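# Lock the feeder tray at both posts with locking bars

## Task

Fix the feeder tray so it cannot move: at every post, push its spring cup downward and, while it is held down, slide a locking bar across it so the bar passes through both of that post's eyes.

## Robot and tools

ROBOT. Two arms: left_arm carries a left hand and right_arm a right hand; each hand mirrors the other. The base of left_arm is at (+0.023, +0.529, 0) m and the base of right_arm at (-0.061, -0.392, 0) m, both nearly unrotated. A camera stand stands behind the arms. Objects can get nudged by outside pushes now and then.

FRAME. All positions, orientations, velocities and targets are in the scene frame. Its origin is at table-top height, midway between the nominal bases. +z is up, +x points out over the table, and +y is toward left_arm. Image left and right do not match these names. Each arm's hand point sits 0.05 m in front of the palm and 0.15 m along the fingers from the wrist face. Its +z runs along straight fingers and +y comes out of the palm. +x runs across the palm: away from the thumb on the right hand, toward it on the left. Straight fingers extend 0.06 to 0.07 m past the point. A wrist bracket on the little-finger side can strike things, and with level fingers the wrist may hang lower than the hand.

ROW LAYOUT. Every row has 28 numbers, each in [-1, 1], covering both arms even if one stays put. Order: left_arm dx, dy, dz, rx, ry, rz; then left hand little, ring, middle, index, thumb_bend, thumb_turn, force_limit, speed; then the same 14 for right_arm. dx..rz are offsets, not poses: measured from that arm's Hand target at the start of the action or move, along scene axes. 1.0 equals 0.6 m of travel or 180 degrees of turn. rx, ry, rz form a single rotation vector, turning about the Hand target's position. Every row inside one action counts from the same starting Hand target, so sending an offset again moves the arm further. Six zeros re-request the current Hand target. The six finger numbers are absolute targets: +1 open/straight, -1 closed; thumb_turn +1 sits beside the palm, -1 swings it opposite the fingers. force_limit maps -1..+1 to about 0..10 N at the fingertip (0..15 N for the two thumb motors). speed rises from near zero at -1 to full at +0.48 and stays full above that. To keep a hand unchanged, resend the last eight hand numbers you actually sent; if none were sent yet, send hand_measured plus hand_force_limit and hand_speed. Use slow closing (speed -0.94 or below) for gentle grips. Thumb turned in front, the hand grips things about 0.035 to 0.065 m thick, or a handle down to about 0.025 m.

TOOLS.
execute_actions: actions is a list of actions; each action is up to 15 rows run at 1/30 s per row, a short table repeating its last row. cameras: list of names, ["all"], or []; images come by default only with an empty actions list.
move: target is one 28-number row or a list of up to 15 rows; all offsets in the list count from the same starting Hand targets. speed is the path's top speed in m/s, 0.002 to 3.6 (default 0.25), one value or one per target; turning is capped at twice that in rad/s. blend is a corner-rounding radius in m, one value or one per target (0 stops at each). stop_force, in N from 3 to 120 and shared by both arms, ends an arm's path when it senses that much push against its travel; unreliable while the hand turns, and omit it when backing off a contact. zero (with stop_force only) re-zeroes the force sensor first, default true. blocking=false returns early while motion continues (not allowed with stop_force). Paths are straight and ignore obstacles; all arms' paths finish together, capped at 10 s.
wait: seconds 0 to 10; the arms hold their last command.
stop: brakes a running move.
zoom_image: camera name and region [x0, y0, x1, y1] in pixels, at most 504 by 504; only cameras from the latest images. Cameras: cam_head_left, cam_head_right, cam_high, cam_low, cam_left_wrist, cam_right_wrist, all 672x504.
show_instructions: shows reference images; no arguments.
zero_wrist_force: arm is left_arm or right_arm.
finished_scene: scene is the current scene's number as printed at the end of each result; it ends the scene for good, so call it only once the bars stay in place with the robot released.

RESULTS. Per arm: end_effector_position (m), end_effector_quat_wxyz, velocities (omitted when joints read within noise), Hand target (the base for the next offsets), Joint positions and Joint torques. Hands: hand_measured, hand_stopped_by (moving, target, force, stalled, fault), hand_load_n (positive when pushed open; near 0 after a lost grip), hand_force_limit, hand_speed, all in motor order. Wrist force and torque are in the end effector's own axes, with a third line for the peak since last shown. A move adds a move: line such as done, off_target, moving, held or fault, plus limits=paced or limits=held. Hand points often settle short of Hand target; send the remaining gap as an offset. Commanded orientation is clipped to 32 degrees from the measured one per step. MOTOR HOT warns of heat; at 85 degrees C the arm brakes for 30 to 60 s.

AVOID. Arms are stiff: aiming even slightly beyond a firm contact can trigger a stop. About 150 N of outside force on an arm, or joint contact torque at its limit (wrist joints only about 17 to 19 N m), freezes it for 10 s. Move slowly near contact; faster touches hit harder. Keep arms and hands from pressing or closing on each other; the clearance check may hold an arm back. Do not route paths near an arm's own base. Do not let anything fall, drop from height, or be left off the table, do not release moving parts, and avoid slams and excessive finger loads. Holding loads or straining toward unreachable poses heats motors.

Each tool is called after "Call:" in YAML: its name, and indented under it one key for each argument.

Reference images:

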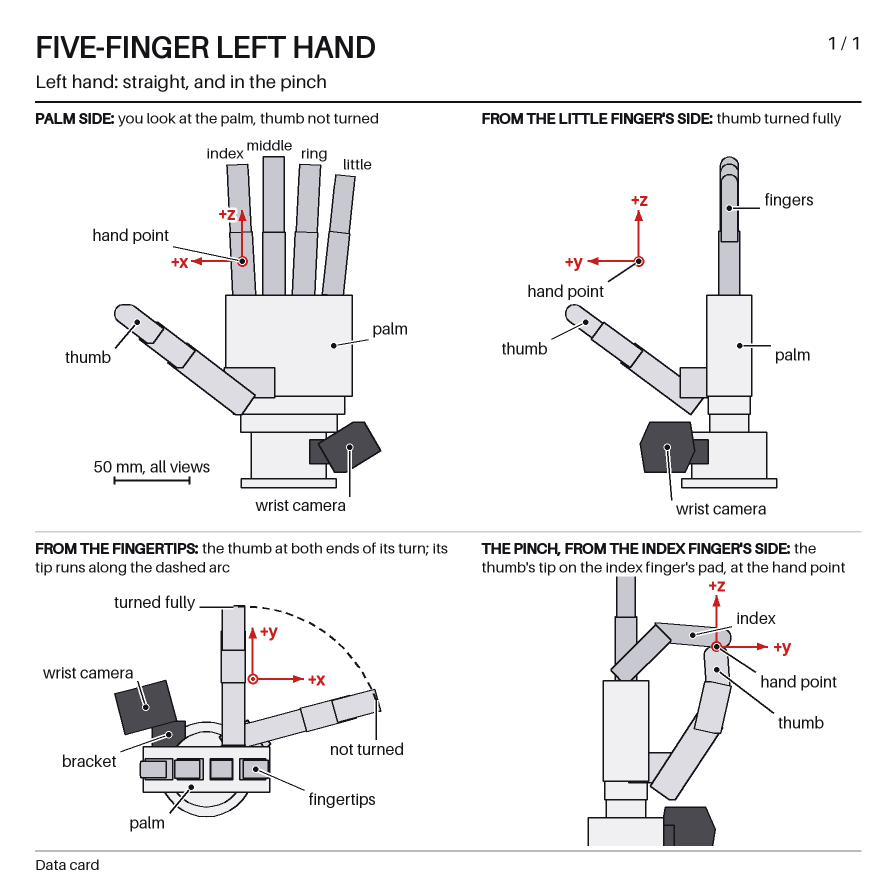

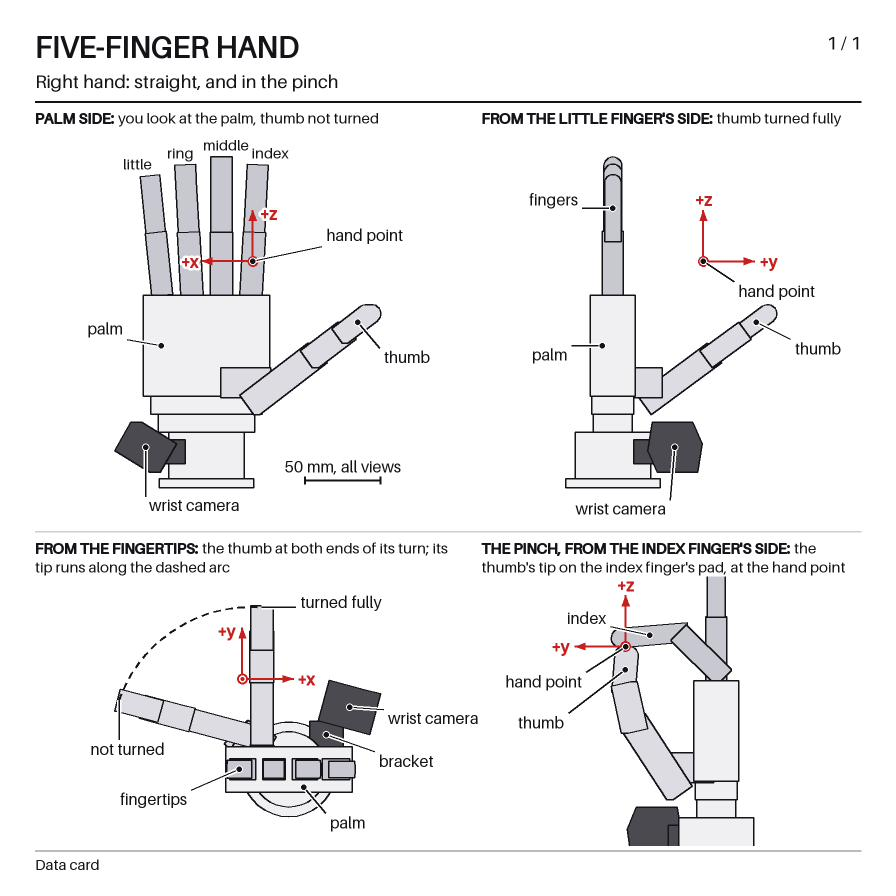

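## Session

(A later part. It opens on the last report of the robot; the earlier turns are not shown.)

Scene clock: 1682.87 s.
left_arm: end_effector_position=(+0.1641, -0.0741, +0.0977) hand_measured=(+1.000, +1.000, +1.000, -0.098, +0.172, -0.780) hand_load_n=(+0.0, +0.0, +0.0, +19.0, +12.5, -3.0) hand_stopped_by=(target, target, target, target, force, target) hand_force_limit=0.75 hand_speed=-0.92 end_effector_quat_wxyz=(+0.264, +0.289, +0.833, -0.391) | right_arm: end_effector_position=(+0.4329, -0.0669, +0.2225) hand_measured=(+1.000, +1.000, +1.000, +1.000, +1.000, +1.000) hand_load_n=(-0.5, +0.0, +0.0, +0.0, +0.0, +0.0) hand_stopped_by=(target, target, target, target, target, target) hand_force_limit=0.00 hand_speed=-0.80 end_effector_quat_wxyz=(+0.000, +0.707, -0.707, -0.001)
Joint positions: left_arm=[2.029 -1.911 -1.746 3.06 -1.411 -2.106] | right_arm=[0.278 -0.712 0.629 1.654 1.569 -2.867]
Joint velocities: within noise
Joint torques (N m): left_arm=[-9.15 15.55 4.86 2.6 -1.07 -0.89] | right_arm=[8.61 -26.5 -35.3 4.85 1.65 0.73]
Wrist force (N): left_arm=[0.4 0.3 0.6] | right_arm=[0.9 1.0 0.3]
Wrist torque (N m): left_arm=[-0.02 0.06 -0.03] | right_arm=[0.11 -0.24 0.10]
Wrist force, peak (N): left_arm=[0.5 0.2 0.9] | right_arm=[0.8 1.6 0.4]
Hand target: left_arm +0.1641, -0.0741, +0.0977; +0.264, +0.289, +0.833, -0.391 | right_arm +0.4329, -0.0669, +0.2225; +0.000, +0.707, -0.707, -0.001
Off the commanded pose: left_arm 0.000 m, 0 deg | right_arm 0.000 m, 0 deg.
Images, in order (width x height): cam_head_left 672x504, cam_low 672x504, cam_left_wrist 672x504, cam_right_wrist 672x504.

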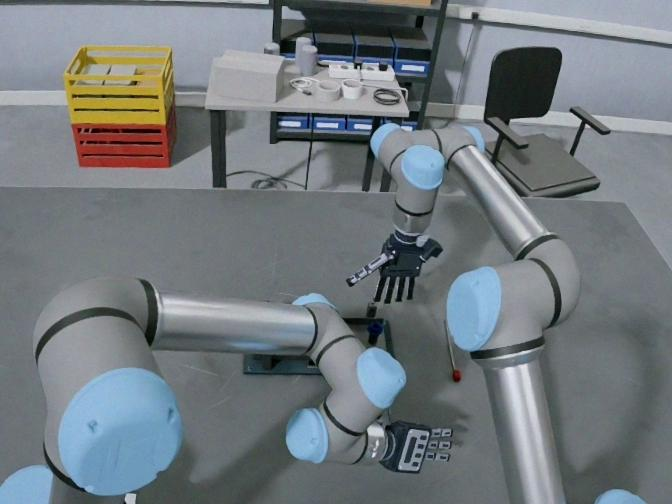

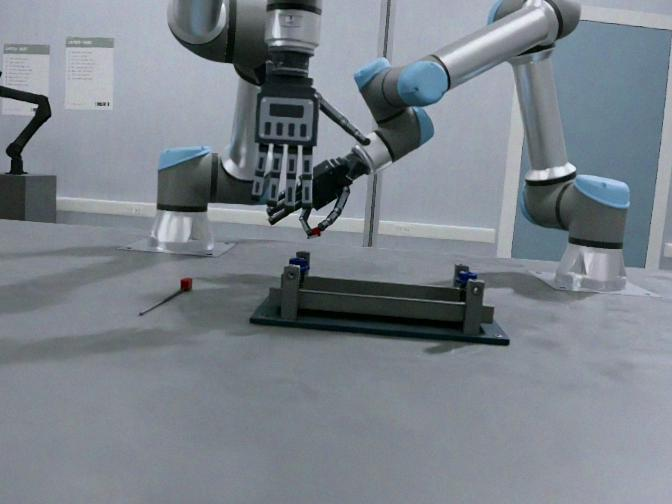

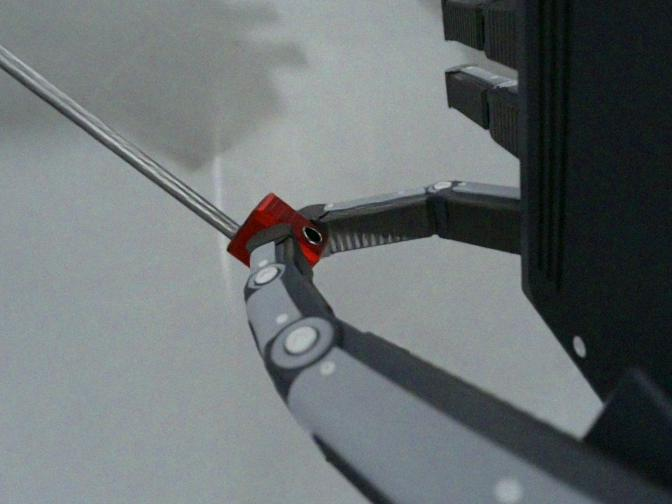

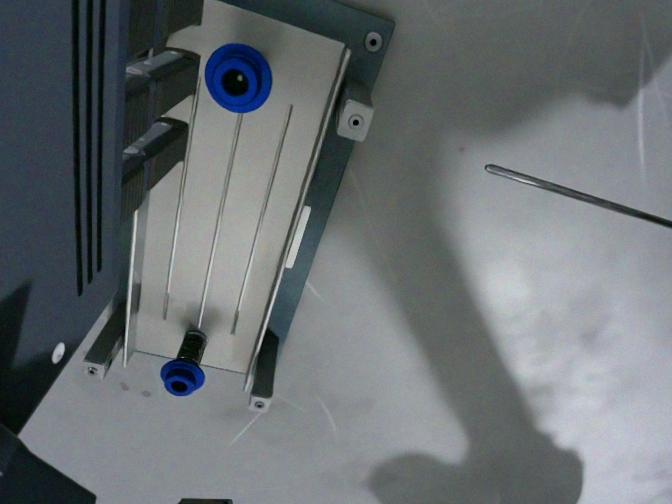

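Call:
move:
  target: [0.0333,0,-0.0217,0,0.0189,0,1,1,1,-0.1,0.1,-0.78,0.75,-0.92,0,0,0,0,0,0,1,1,1,1,1,1,0,-0.8]
  speed: 0.05
  cameras: ["cam_low","cam_right_wrist","cam_left_wrist"]

Call:
zoom_image:
  camera: "cam_low"
  region: [260, 210, 350, 300]

Call:
zoom_image:
  camera: "cam_right_wrist"
  region: [180, 0, 520, 255]

Scene clock: 1751.97 s.
left_arm: end_effector_position=(+0.1840, -0.0741, +0.0847) hand_measured=(+1.000, +1.000, +1.000, -0.098, +0.172, -0.780) hand_load_n=(+0.0, +0.0, +0.0, +19.0, +12.0, -3.0) hand_stopped_by=(target, target, target, target, force, target) hand_force_limit=0.75 hand_speed=-0.92 end_effector_quat_wxyz=(+0.240, +0.277, +0.841, -0.399) | right_arm: end_effector_position=(+0.4329, -0.0669, +0.2225) hand_measured=(+1.000, +1.000, +1.000, +1.000, +1.000, +1.000) hand_load_n=(+0.0, +0.0, -0.5, +0.0, +0.0, +0.0) hand_stopped_by=(target, target, target, target, target, target) hand_force_limit=0.00 hand_speed=-0.80 end_effector_quat_wxyz=(+0.000, +0.707, -0.707, -0.001)
Joint positions: left_arm=[2.094 -1.941 -1.735 3.052 -1.329 -2.112] | right_arm=[0.278 -0.712 0.629 1.654 1.569 -2.867]
Joint torques (N m): left_arm=[10.71 14.51 31.58 -2.26 2.06 -0.83] | right_arm=[8.6 -26.19 -35.7 4.95 1.59 -0.02]
Wrist force (N): left_arm=[0.4 0.2 0.7] | right_arm=[0.8 1.3 0.1]
Wrist torque (N m): left_arm=[-0.03 0.07 -0.01] | right_arm=[0.16 -0.21 0.10]
Wrist force, peak (N): left_arm=[0.3 0.6 1.0] | right_arm=[0.9 1.4 0.5]
Hand target: left_arm +0.1840, -0.0741, +0.0847; +0.239, +0.277, +0.841, -0.399 | right_arm +0.4329, -0.0669, +0.2225; +0.000, +0.707, -0.707, -0.001
Off the commanded pose: left_arm 0.000 m, 0 deg | right_arm 0.000 m, 0 deg.
move: done
Images, in order (width x height): cam_low 672x504, cam_left_wrist 672x504, cam_right_wrist 672x504.

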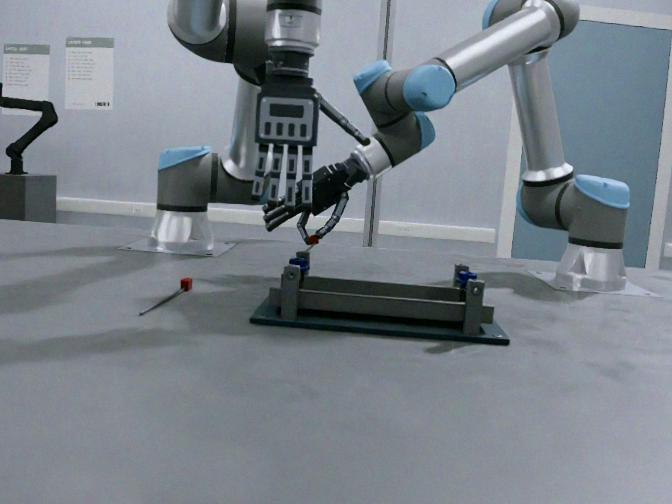

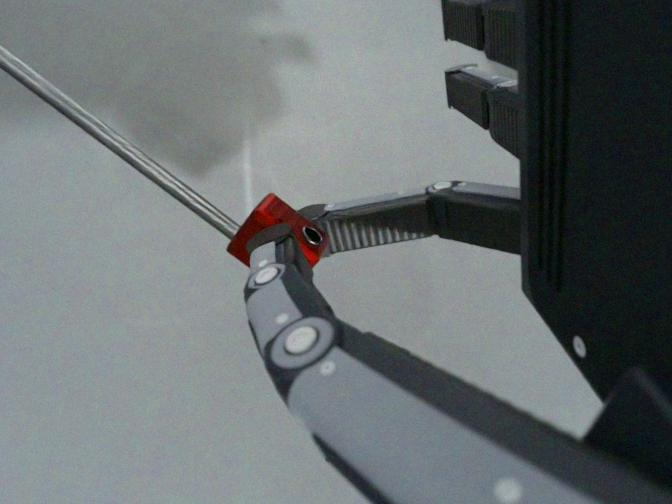

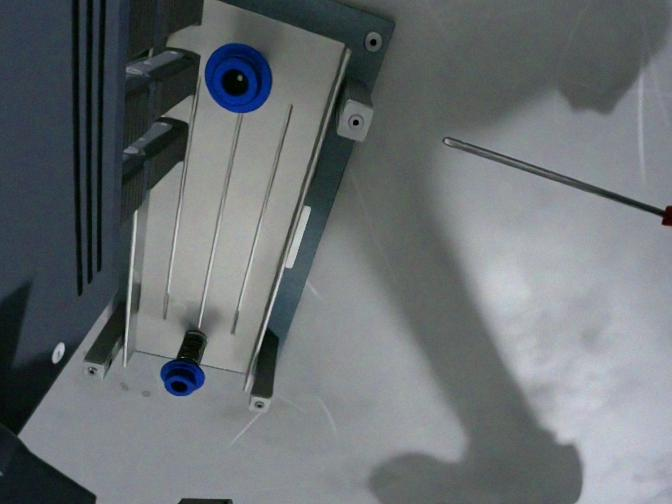

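Scaled by 5.600 from the camera's 672x504 image, which has a finer 960x720 frame.

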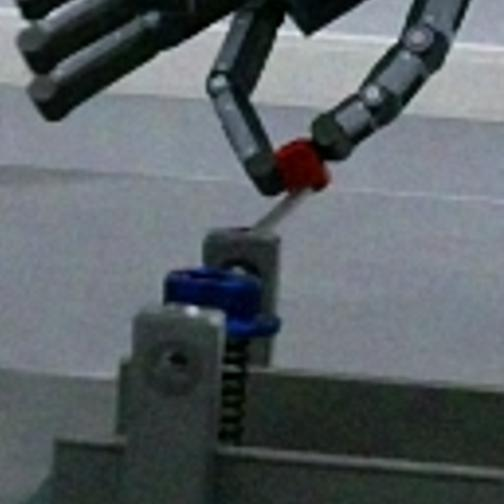

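Scaled by 1.482 from the camera's 672x504 image, which has a finer 960x720 frame.

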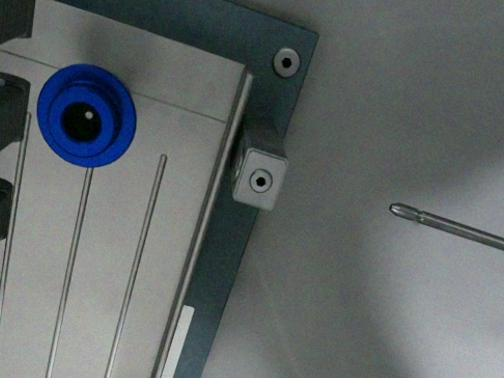

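Call:
move:
  target: [0.0333,0.0045,-0.0033,0,0,0.0039,1,1,1,-0.1,0.1,-0.78,0.75,-0.92,0,0,0,0,0,0,1,1,1,1,1,1,0,-0.8]
  speed: 0.05
  cameras: ["cam_low","cam_right_wrist","cam_high"]

Call:
zoom_image:
  camera: "cam_low"
  region: [270, 220, 340, 290]

Call:
zoom_image:
  camera: "cam_right_wrist"
  region: [180, 0, 520, 255]

Scene clock: 1778.40 s.
left_arm: end_effector_position=(+0.2038, -0.0715, +0.0827) hand_measured=(+1.000, +1.000, +1.000, -0.098, +0.172, -0.780) hand_load_n=(+0.0, +0.0, +0.0, +19.0, +12.5, -2.5) hand_stopped_by=(target, target, target, target, force, target) hand_force_limit=0.75 hand_speed=-0.92 end_effector_quat_wxyz=(+0.242, +0.272, +0.842, -0.398) | right_arm: end_effector_position=(+0.4329, -0.0669, +0.2225) hand_measured=(+1.000, +1.000, +1.000, +1.000, +1.000, +1.000) hand_load_n=(+0.0, +0.0, +0.0, +0.0, +0.0, +0.0) hand_stopped_by=(target, target, target, target, target, target) hand_force_limit=0.00 hand_speed=-0.80 end_effector_quat_wxyz=(+0.000, +0.707, -0.707, -0.001)
Joint positions: left_arm=[2.131 -1.949 -1.729 3.051 -1.308 -2.096] | right_arm=[0.278 -0.712 0.629 1.654 1.569 -2.867]
Joint torques (N m): left_arm=[9.16 16.19 31.14 -2.21 2.16 1.53] | right_arm=[8.6 -26.63 -35.63 4.92 1.69 -0.73]
Wrist force (N): left_arm=[0.3 0.3 0.7] | right_arm=[0.8 1.2 0.4]
Wrist torque (N m): left_arm=[-0.02 0.07 -0.02] | right_arm=[0.14 -0.22 0.10]
Wrist force, peak (N): left_arm=[0.5 0.4 1.0] | right_arm=[1.0 1.5 0.3]
Hand target: left_arm +0.2040, -0.0714, +0.0827; +0.242, +0.272, +0.842, -0.398 | right_arm +0.4329, -0.0669, +0.2225; +0.000, +0.707, -0.707, -0.001
Off the commanded pose: left_arm 0.000 m, 0 deg | right_arm 0.000 m, 0 deg.
move: done
Images, in order (width x height): cam_high 672x504, cam_low 672x504, cam_right_wrist 672x504.

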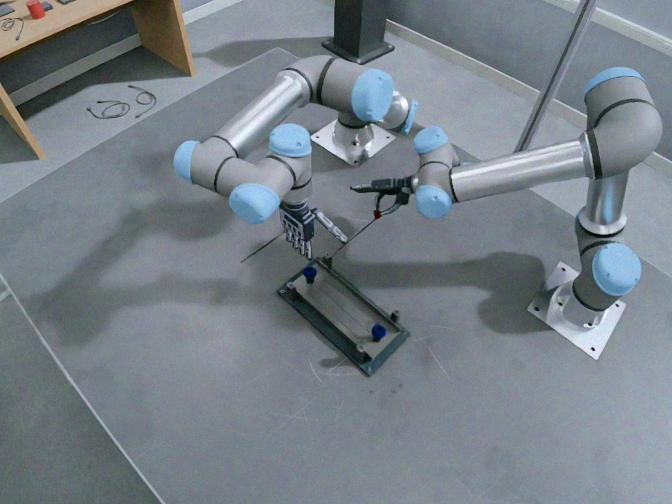

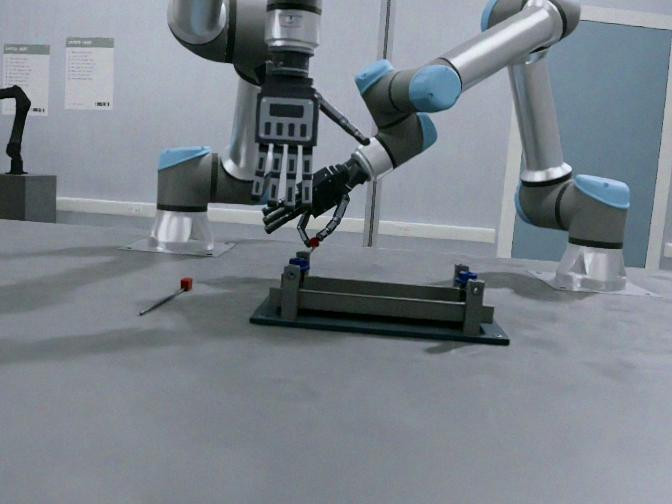

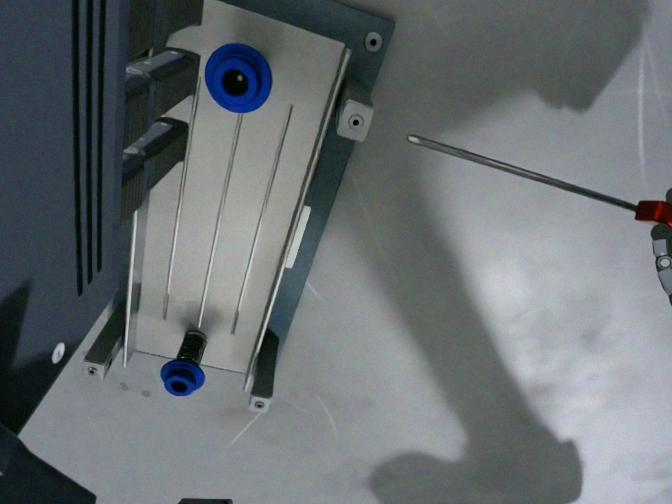

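Scaled by 7.200 from the camera's 672x504 image, which has a finer 960x720 frame.

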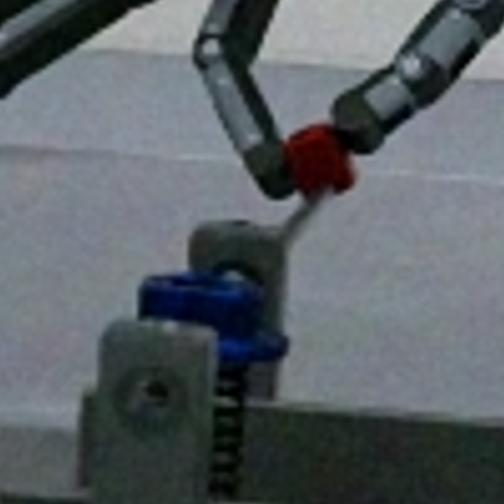

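Scaled by 1.482 from the camera's 672x504 image, which has a finer 960x720 frame.

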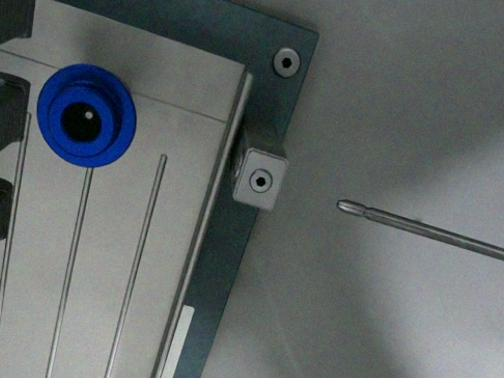

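Call:
zoom_image:
  camera: "cam_low"
  region: [290, 230, 325, 265]

Call:
zoom_image:
  camera: "cam_high"
  region: [280, 190, 420, 295]

Scaled by 14.400 from the camera's 672x504 image, which has a finer 960x720 frame.

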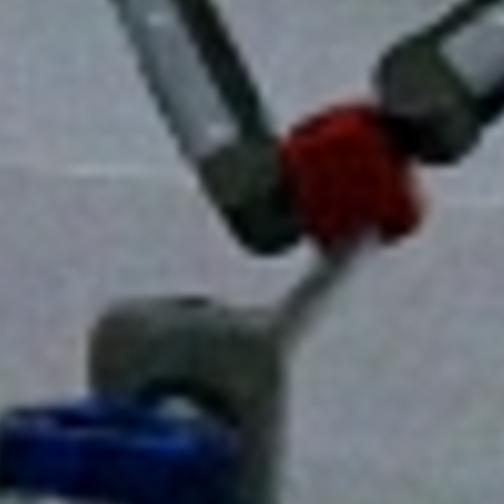

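Scaled by 3.600 from the camera's 672x504 image, which has a finer 960x720 frame.

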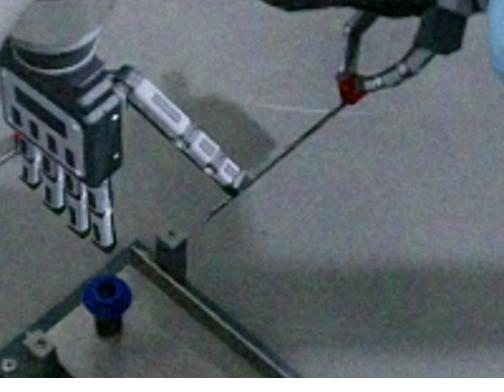

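Call:
move:
  target: [0.025,-0.0025,0,0,0,0,1,1,1,-0.1,0.1,-0.78,0.75,-0.92,0,0,0,0,0,0,1,1,1,1,1,1,0,-0.8]
  speed: 0.05
  cameras: ["cam_low","cam_right_wrist","cam_high"]

Call:
zoom_image:
  camera: "cam_low"
  region: [285, 230, 325, 270]

Call:
zoom_image:
  camera: "cam_right_wrist"
  region: [300, 60, 500, 210]

Call:
zoom_image:
  camera: "cam_high"
  region: [300, 200, 400, 275]

Scene clock: 1822.93 s.
left_arm: end_effector_position=(+0.2189, -0.0729, +0.0827) hand_measured=(+1.000, +1.000, +1.000, -0.098, +0.172, -0.780) hand_load_n=(+0.0, +0.0, +0.0, +19.0, +12.0, -3.0) hand_stopped_by=(target, target, target, target, force, target) hand_force_limit=0.75 hand_speed=-0.92 end_effector_quat_wxyz=(+0.242, +0.272, +0.842, -0.398) | right_arm: end_effector_position=(+0.4329, -0.0669, +0.2225) hand_measured=(+1.000, +1.000, +1.000, +1.000, +1.000, +1.000) hand_load_n=(+0.0, +0.0, +0.0, +0.0, +0.0, +0.0) hand_stopped_by=(target, target, target, target, target, target) hand_force_limit=0.00 hand_speed=-0.80 end_effector_quat_wxyz=(+0.000, +0.707, -0.707, -0.001)
Joint positions: left_arm=[2.158 -1.962 -1.711 3.041 -1.286 -2.08] | right_arm=[0.278 -0.712 0.629 1.654 1.569 -2.867]
Joint torques (N m): left_arm=[10.91 13.99 30.1 -2.73 2.32 1.57] | right_arm=[8.68 -26.4 -35.43 4.83 1.68 -1.59]
Wrist force (N): left_arm=[0.3 0.4 0.7] | right_arm=[0.7 1.3 0.4]
Wrist torque (N m): left_arm=[0.00 0.08 -0.02] | right_arm=[0.14 -0.21 0.10]
Wrist force, peak (N): left_arm=[0.2 0.3 1.1] | right_arm=[0.9 1.5 0.5]
Hand target: left_arm +0.2190, -0.0729, +0.0827; +0.242, +0.272, +0.842, -0.398 | right_arm +0.4329, -0.0669, +0.2225; +0.000, +0.707, -0.707, -0.001
Off the commanded pose: left_arm 0.000 m, 0 deg | right_arm 0.000 m, 0 deg.
move: done
Images, in order (width x height): cam_high 672x504, cam_low 672x504, cam_right_wrist 672x504.

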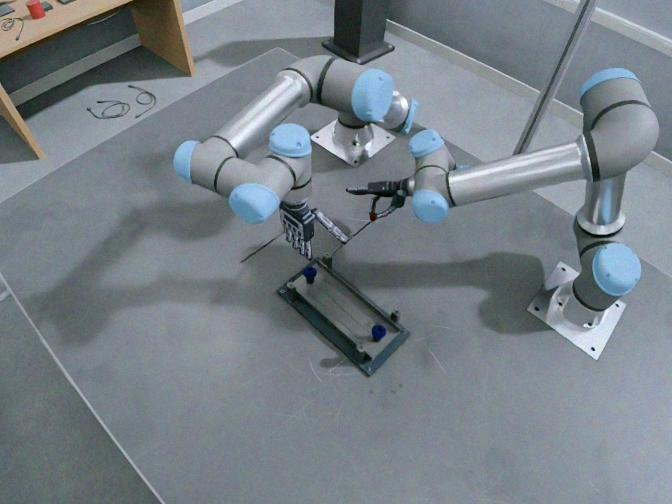

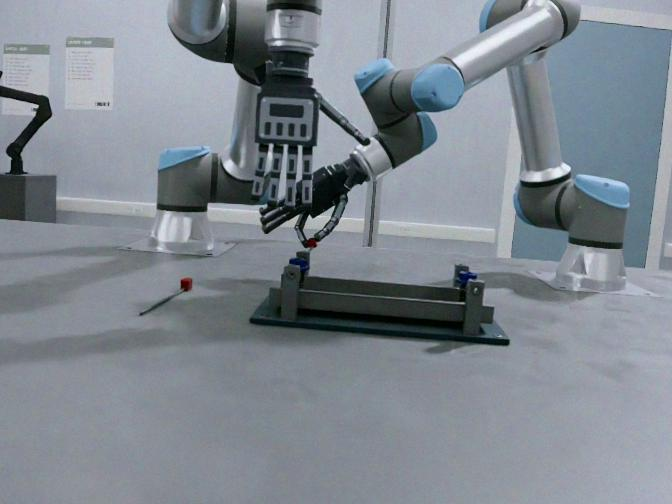

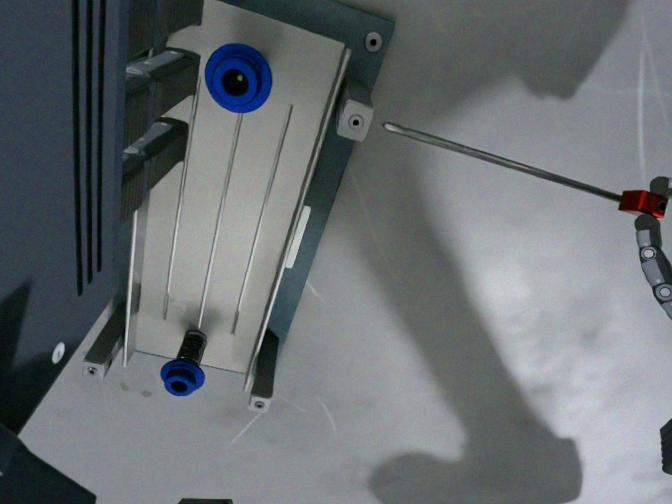

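Scaled by 12.600 from the camera's 672x504 image, which has a finer 960x720 frame.

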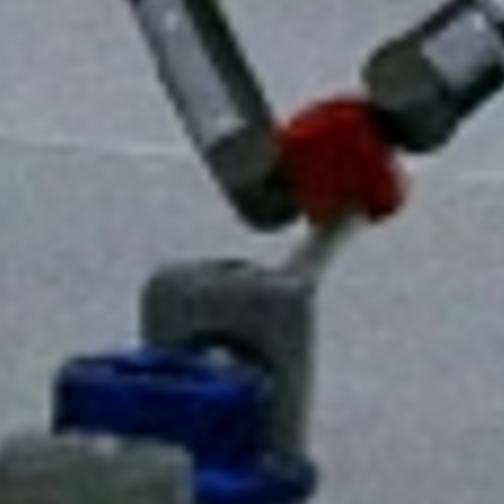

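Scaled by 2.520 from the camera's 672x504 image, which has a finer 960x720 frame.

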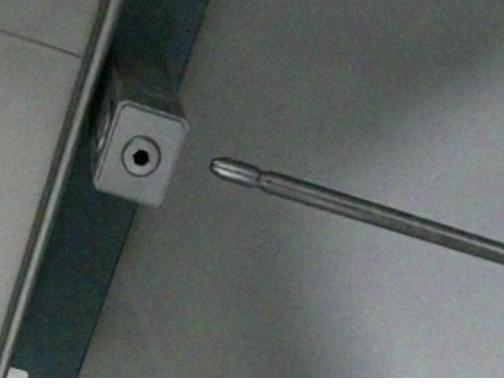

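Scaled by 5.040 from the camera's 672x504 image, which has a finer 960x720 frame.

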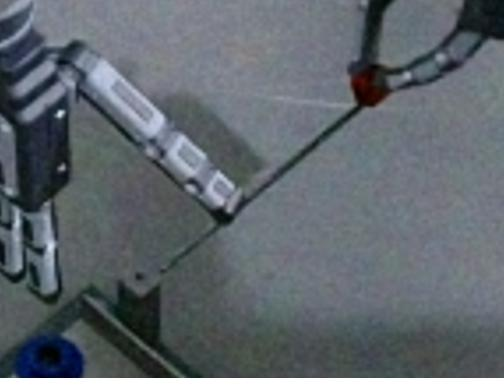

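Call:
move:
  target: [0.0117,0.0017,0.0033,0,0,0,1,1,1,-0.1,0.1,-0.78,0.75,-0.92,0,0,0,0,0,0,1,1,1,1,1,1,0,-0.8]
  speed: 0.03
  stop_force: 4
  cameras: ["cam_low","cam_right_wrist","cam_high"]

Call:
zoom_image:
  camera: "cam_low"
  region: [285, 230, 325, 270]

Call:
zoom_image:
  camera: "cam_right_wrist"
  region: [300, 60, 500, 210]

Call:
zoom_image:
  camera: "cam_high"
  region: [310, 225, 370, 270]

Scene clock: 1853.00 s.
left_arm: end_effector_position=(+0.2260, -0.0719, +0.0847) hand_measured=(+1.000, +1.000, +1.000, -0.098, +0.172, -0.780) hand_load_n=(+0.0, +0.0, +0.0, +19.0, +12.5, -2.5) hand_stopped_by=(target, target, target, target, force, target) hand_force_limit=0.75 hand_speed=-0.92 end_effector_quat_wxyz=(+0.242, +0.272, +0.842, -0.398) | right_arm: end_effector_position=(+0.4329, -0.0669, +0.2225) hand_measured=(+1.000, +1.000, +1.000, +1.000, +1.000, +1.000) hand_load_n=(+0.0, +0.0, +0.0, +0.0, -0.5, +0.0) hand_stopped_by=(target, target, target, target, target, target) hand_force_limit=0.00 hand_speed=-0.80 end_effector_quat_wxyz=(+0.000, +0.707, -0.707, -0.001)
Joint positions: left_arm=[2.173 -1.963 -1.704 3.033 -1.274 -2.071] | right_arm=[0.278 -0.712 0.629 1.654 1.569 -2.867]
Joint torques (N m): left_arm=[9.1 16.44 31.65 -2.81 2.36 1.43] | right_arm=[9.1 -26.88 -35.05 4.82 1.75 -1.65]
Wrist force (N): left_arm=[0.2 0.6 0.9] | right_arm=[0.8 1.2 0.4]
Wrist torque (N m): left_arm=[0.01 0.09 -0.04] | right_arm=[0.14 -0.22 0.11]
Wrist force, peak (N): left_arm=[0.5 0.6 0.8] | right_arm=[1.0 1.6 0.3]
Hand target: left_arm +0.2260, -0.0719, +0.0847; +0.242, +0.272, +0.842, -0.398 | right_arm +0.4329, -0.0669, +0.2225; +0.000, +0.707, -0.707, -0.001
Off the commanded pose: left_arm 0.000 m, 0 deg | right_arm 0.000 m, 0 deg.
move: done
Images, in order (width x height): cam_high 672x504, cam_low 672x504, cam_right_wrist 672x504.

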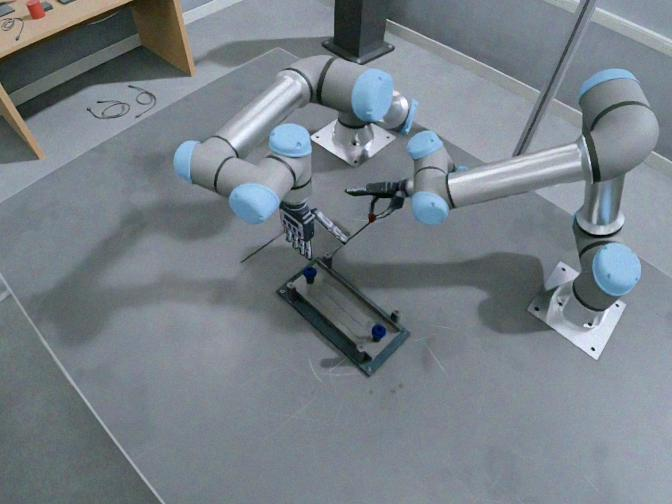

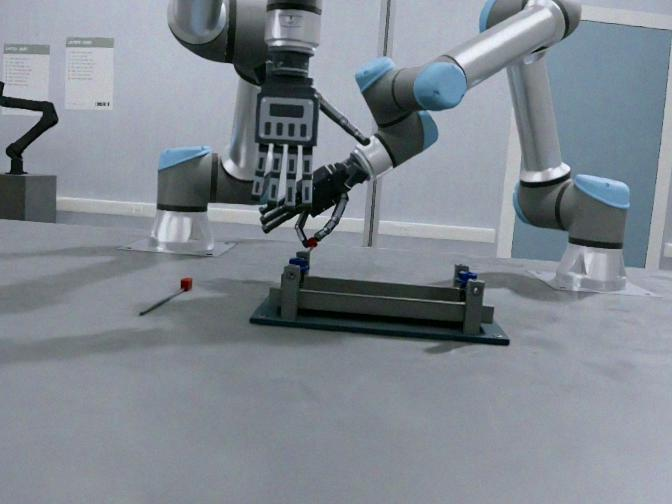

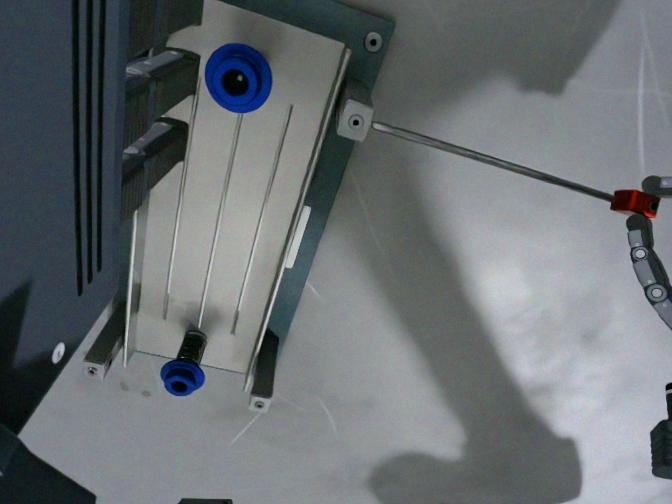

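Scaled by 12.600 from the camera's 672x504 image, which has a finer 960x720 frame.

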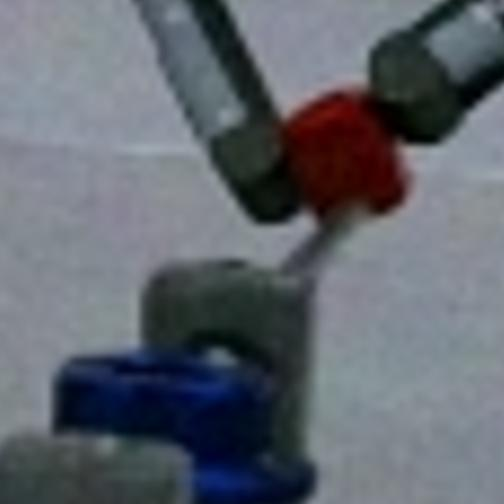

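Scaled by 2.520 from the camera's 672x504 image, which has a finer 960x720 frame.

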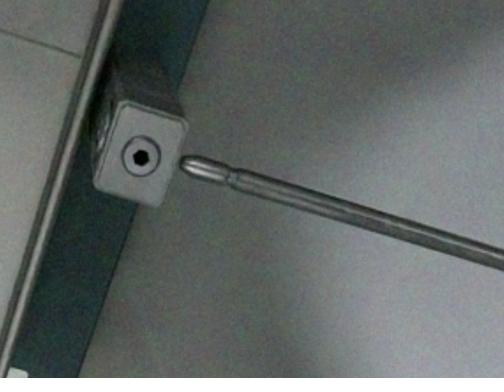

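Scaled by 8.400 from the camera's 672x504 image, which has a finer 960x720 frame.

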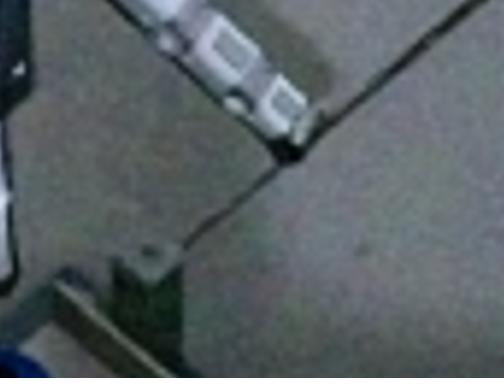

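Call:
move:
  target: [0.0167,0,0,0,0,0,1,1,1,-0.1,0.1,-0.78,0.75,-0.92,0,0,0,0,0,0,1,1,1,1,1,1,0,-0.8]
  speed: 0.02
  stop_force: 4
  cameras: ["cam_low","cam_right_wrist","cam_high"]

Call:
zoom_image:
  camera: "cam_low"
  region: [285, 230, 325, 270]

Call:
zoom_image:
  camera: "cam_right_wrist"
  region: [300, 60, 500, 210]

Call:
zoom_image:
  camera: "cam_high"
  region: [310, 225, 370, 270]

Scene clock: 1868.83 s.
left_arm: end_effector_position=(+0.2340, -0.0719, +0.0847) hand_measured=(+1.000, +1.000, +1.000, -0.098, +0.172, -0.780) hand_load_n=(+0.0, +0.0, +0.0, +20.0, +11.5, -2.0) hand_stopped_by=(target, target, target, target, force, target) hand_force_limit=0.75 hand_speed=-0.92 end_effector_quat_wxyz=(+0.242, +0.272, +0.842, -0.398) | right_arm: end_effector_position=(+0.4329, -0.0669, +0.2225) hand_measured=(+1.000, +1.000, +1.000, +1.000, +1.000, +1.000) hand_load_n=(+0.0, +0.0, +0.0, +0.0, +0.0, +0.0) hand_stopped_by=(target, target, target, target, target, target) hand_force_limit=0.00 hand_speed=-0.80 end_effector_quat_wxyz=(+0.000, +0.707, -0.707, -0.001)
Joint positions: left_arm=[2.188 -1.969 -1.696 3.027 -1.262 -2.062] | right_arm=[0.278 -0.712 0.629 1.654 1.569 -2.867]
Joint torques (N m): left_arm=[-7.81 55.87 4.87 2.43 -1.71 -0.87] | right_arm=[8.41 -26.85 -34.65 4.82 1.69 -1.68]
Wrist force (N): left_arm=[1.6 -1.2 0.4] | right_arm=[0.6 1.2 0.3]
Wrist torque (N m): left_arm=[-0.08 0.07 0.01] | right_arm=[0.14 -0.18 0.08]
Wrist force, peak (N): left_arm=[6.1 -6.0 -0.6] | right_arm=[1.1 1.4 0.1]
Hand target: left_arm +0.2340, -0.0719, +0.0847; +0.242, +0.272, +0.842, -0.398 (not the last commanded pose) | right_arm +0.4329, -0.0669, +0.2225; +0.000, +0.707, -0.707, -0.001
Off the commanded pose: left_arm 0.002 m, 0 deg | right_arm 0.000 m, 0 deg.
move: contact (left_arm)
Images, in order (width x height): cam_high 672x504, cam_low 672x504, cam_right_wrist 672x504.

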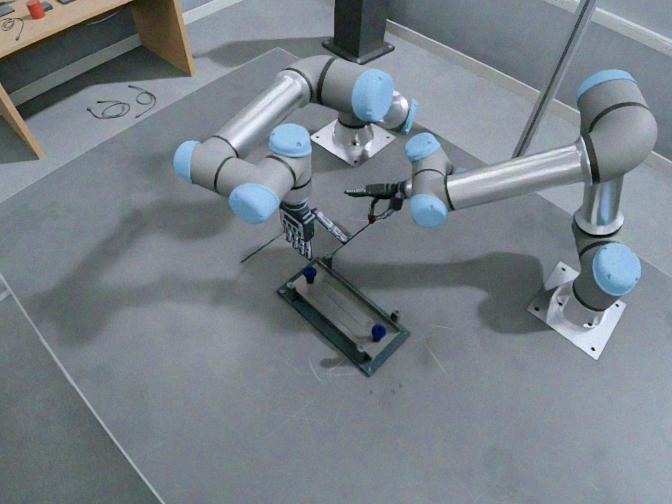

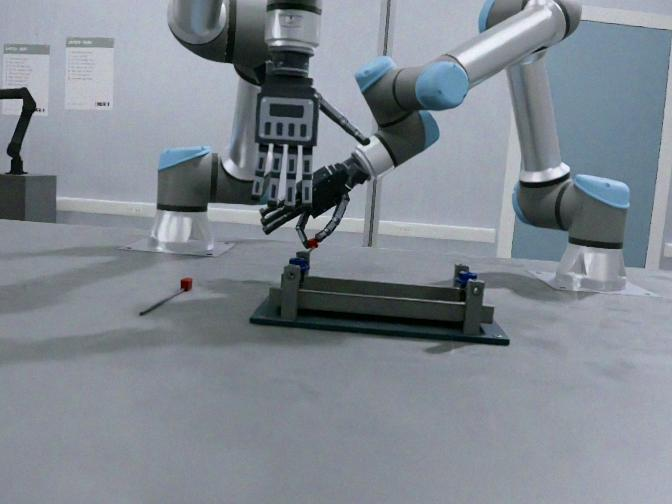

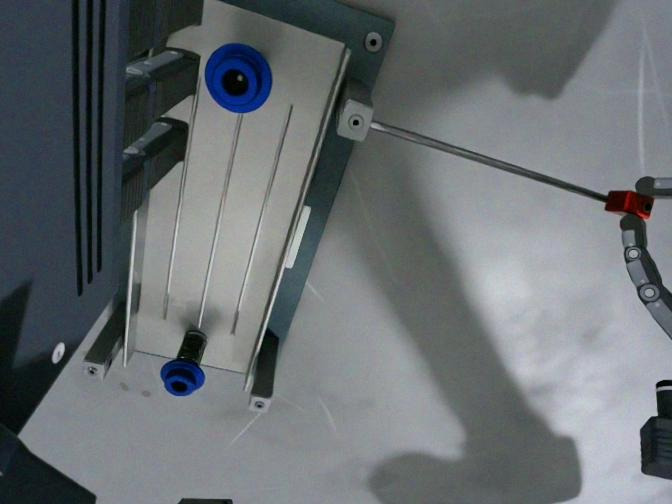

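Scaled by 12.600 from the camera's 672x504 image, which has a finer 960x720 frame.

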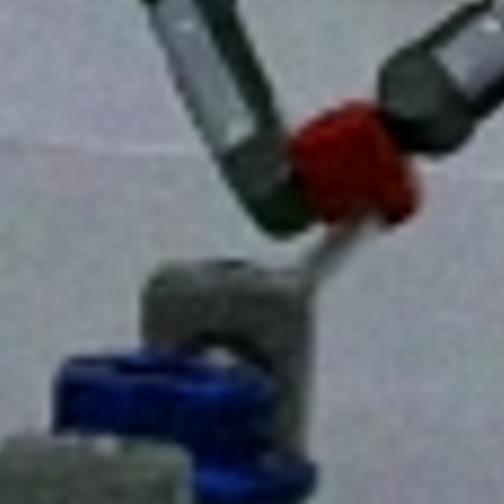

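Scaled by 2.520 from the camera's 672x504 image, which has a finer 960x720 frame.

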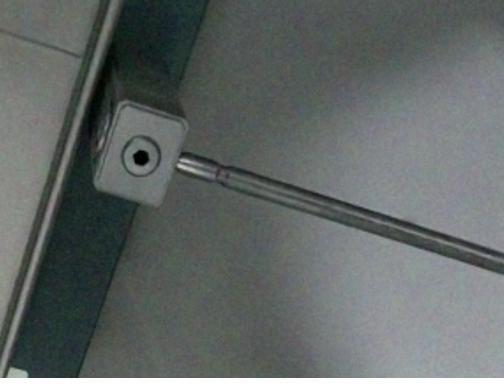

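Scaled by 8.400 from the camera's 672x504 image, which has a finer 960x720 frame.

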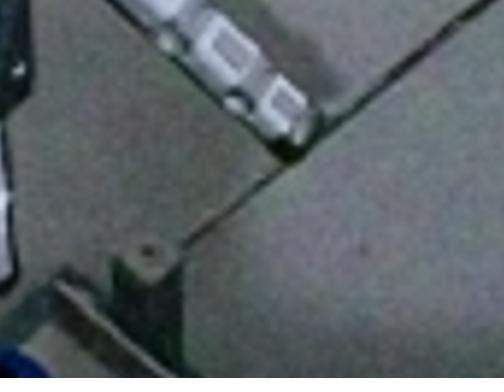

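Call:
wait:
  seconds: 0.1
  cameras: ["cam_left_wrist"]

Call:
zoom_image:
  camera: "cam_left_wrist"
  region: [0, 0, 504, 360]

Scene clock: 1883.33 s.
left_arm: end_effector_position=(+0.2340, -0.0719, +0.0847) hand_measured=(+1.000, +1.000, +1.000, -0.098, +0.172, -0.780) hand_load_n=(+0.0, +0.0, +0.0, +20.0, +11.5, -2.0) hand_stopped_by=(target, target, target, target, force, target) hand_force_limit=0.75 hand_speed=-0.92 end_effector_quat_wxyz=(+0.242, +0.272, +0.842, -0.398) | right_arm: end_effector_position=(+0.4329, -0.0669, +0.2225) hand_measured=(+1.000, +1.000, +1.000, +1.000, +1.000, +1.000) hand_load_n=(+0.0, +0.0, +0.0, +0.0, +0.0, +0.0) hand_stopped_by=(target, target, target, target, target, target) hand_force_limit=0.00 hand_speed=-0.80 end_effector_quat_wxyz=(+0.000, +0.707, -0.707, -0.001)
Joint positions: left_arm=[2.188 -1.969 -1.696 3.027 -1.262 -2.062] | right_arm=[0.278 -0.712 0.629 1.654 1.569 -2.867]
Joint torques (N m): left_arm=[-8 55.39 4.68 1.23 0.3 -0.78] | right_arm=[8.47 -26.7 -35.2 4.88 1.74 -1.66]
Wrist force (N): left_arm=[1.4 -1.3 0.4] | right_arm=[1.1 1.2 0.4]
Wrist torque (N m): left_arm=[-0.08 0.08 0.01] | right_arm=[0.13 -0.26 0.12]
Wrist force, peak (N): left_arm=[1.8 -1.3 0.4] | right_arm=[1.0 1.4 0.4]
Hand target: left_arm +0.2340, -0.0719, +0.0847; +0.242, +0.272, +0.842, -0.398 (not the last commanded pose) | right_arm +0.4329, -0.0669, +0.2225; +0.000, +0.707, -0.707, -0.001
Off the commanded pose: left_arm 0.002 m, 0 deg | right_arm 0.000 m, 0 deg.
wait: 0.10 s; at rest from the start
Images, in order (width x height): cam_left_wrist 672x504.

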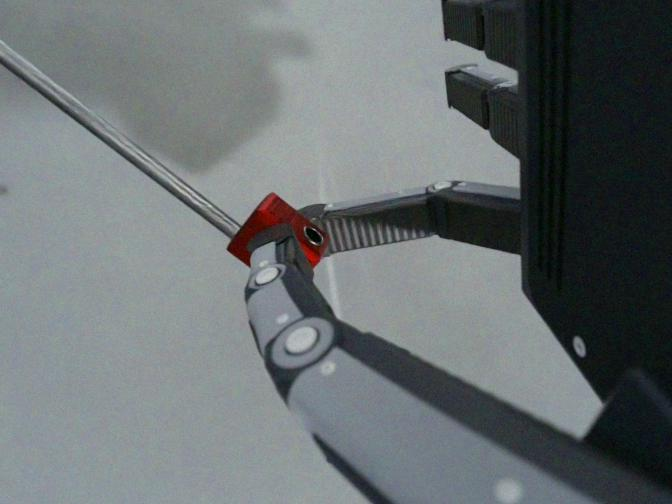

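Scaled by 1.000.

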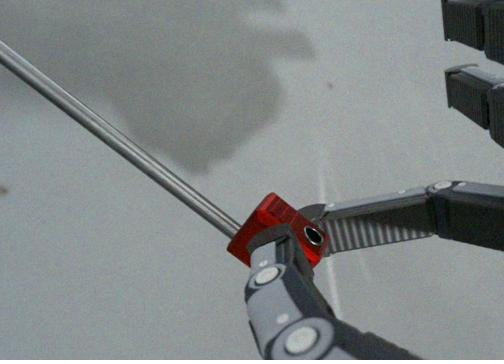

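Call:
move:
  target: [0.01,0,-0.002,0,0,0,1,1,1,-0.1,0.1,-0.78,0.75,-0.92,0,0,0,0,0,0,1,1,1,1,1,1,0,-0.8]
  speed: 0.01
  stop_force: 6

Scene clock: 1942.47 s.
left_arm: end_effector_position=(+0.2345, -0.0719, +0.0847) hand_measured=(+1.000, +1.000, +1.000, -0.098, +0.172, -0.780) hand_load_n=(+0.0, +0.0, +0.0, +20.5, +10.5, -0.5) hand_stopped_by=(target, target, target, target, force, target) hand_force_limit=0.75 hand_speed=-0.92 end_effector_quat_wxyz=(+0.242, +0.272, +0.842, -0.398) | right_arm: end_effector_position=(+0.4329, -0.0669, +0.2225) hand_measured=(+1.000, +1.000, +1.000, +1.000, +1.000, +1.000) hand_load_n=(+0.0, +0.0, +0.0, +0.0, +0.0, +0.0) hand_stopped_by=(target, target, target, target, target, target) hand_force_limit=0.00 hand_speed=-0.80 end_effector_quat_wxyz=(+0.000, +0.707, -0.707, -0.001)
Joint positions: left_arm=[2.189 -1.969 -1.696 3.027 -1.261 -2.061] | right_arm=[0.278 -0.712 0.629 1.654 1.569 -2.867]
Joint torques (N m): left_arm=[-7.28 55.95 5.43 3.56 -2.9 -0.66] | right_arm=[8.46 -27.11 -34.76 4.82 1.68 -1.65]
Wrist force (N): left_arm=[4.4 -4.4 -0.4] | right_arm=[0.7 0.9 0.3]
Wrist torque (N m): left_arm=[-0.16 0.11 0.00] | right_arm=[0.10 -0.19 0.09]
Wrist force, peak (N): left_arm=[7.0 -7.2 -1.0] | right_arm=[1.0 1.7 0.2]
Hand target: left_arm +0.2345, -0.0719, +0.0847; +0.242, +0.272, +0.842, -0.398 (not the last commanded pose) | right_arm +0.4329, -0.0669, +0.2225; +0.000, +0.707, -0.707, -0.001
Off the commanded pose: left_arm 0.006 m, 0 deg | right_arm 0.000 m, 0 deg.
move: contact (left_arm)


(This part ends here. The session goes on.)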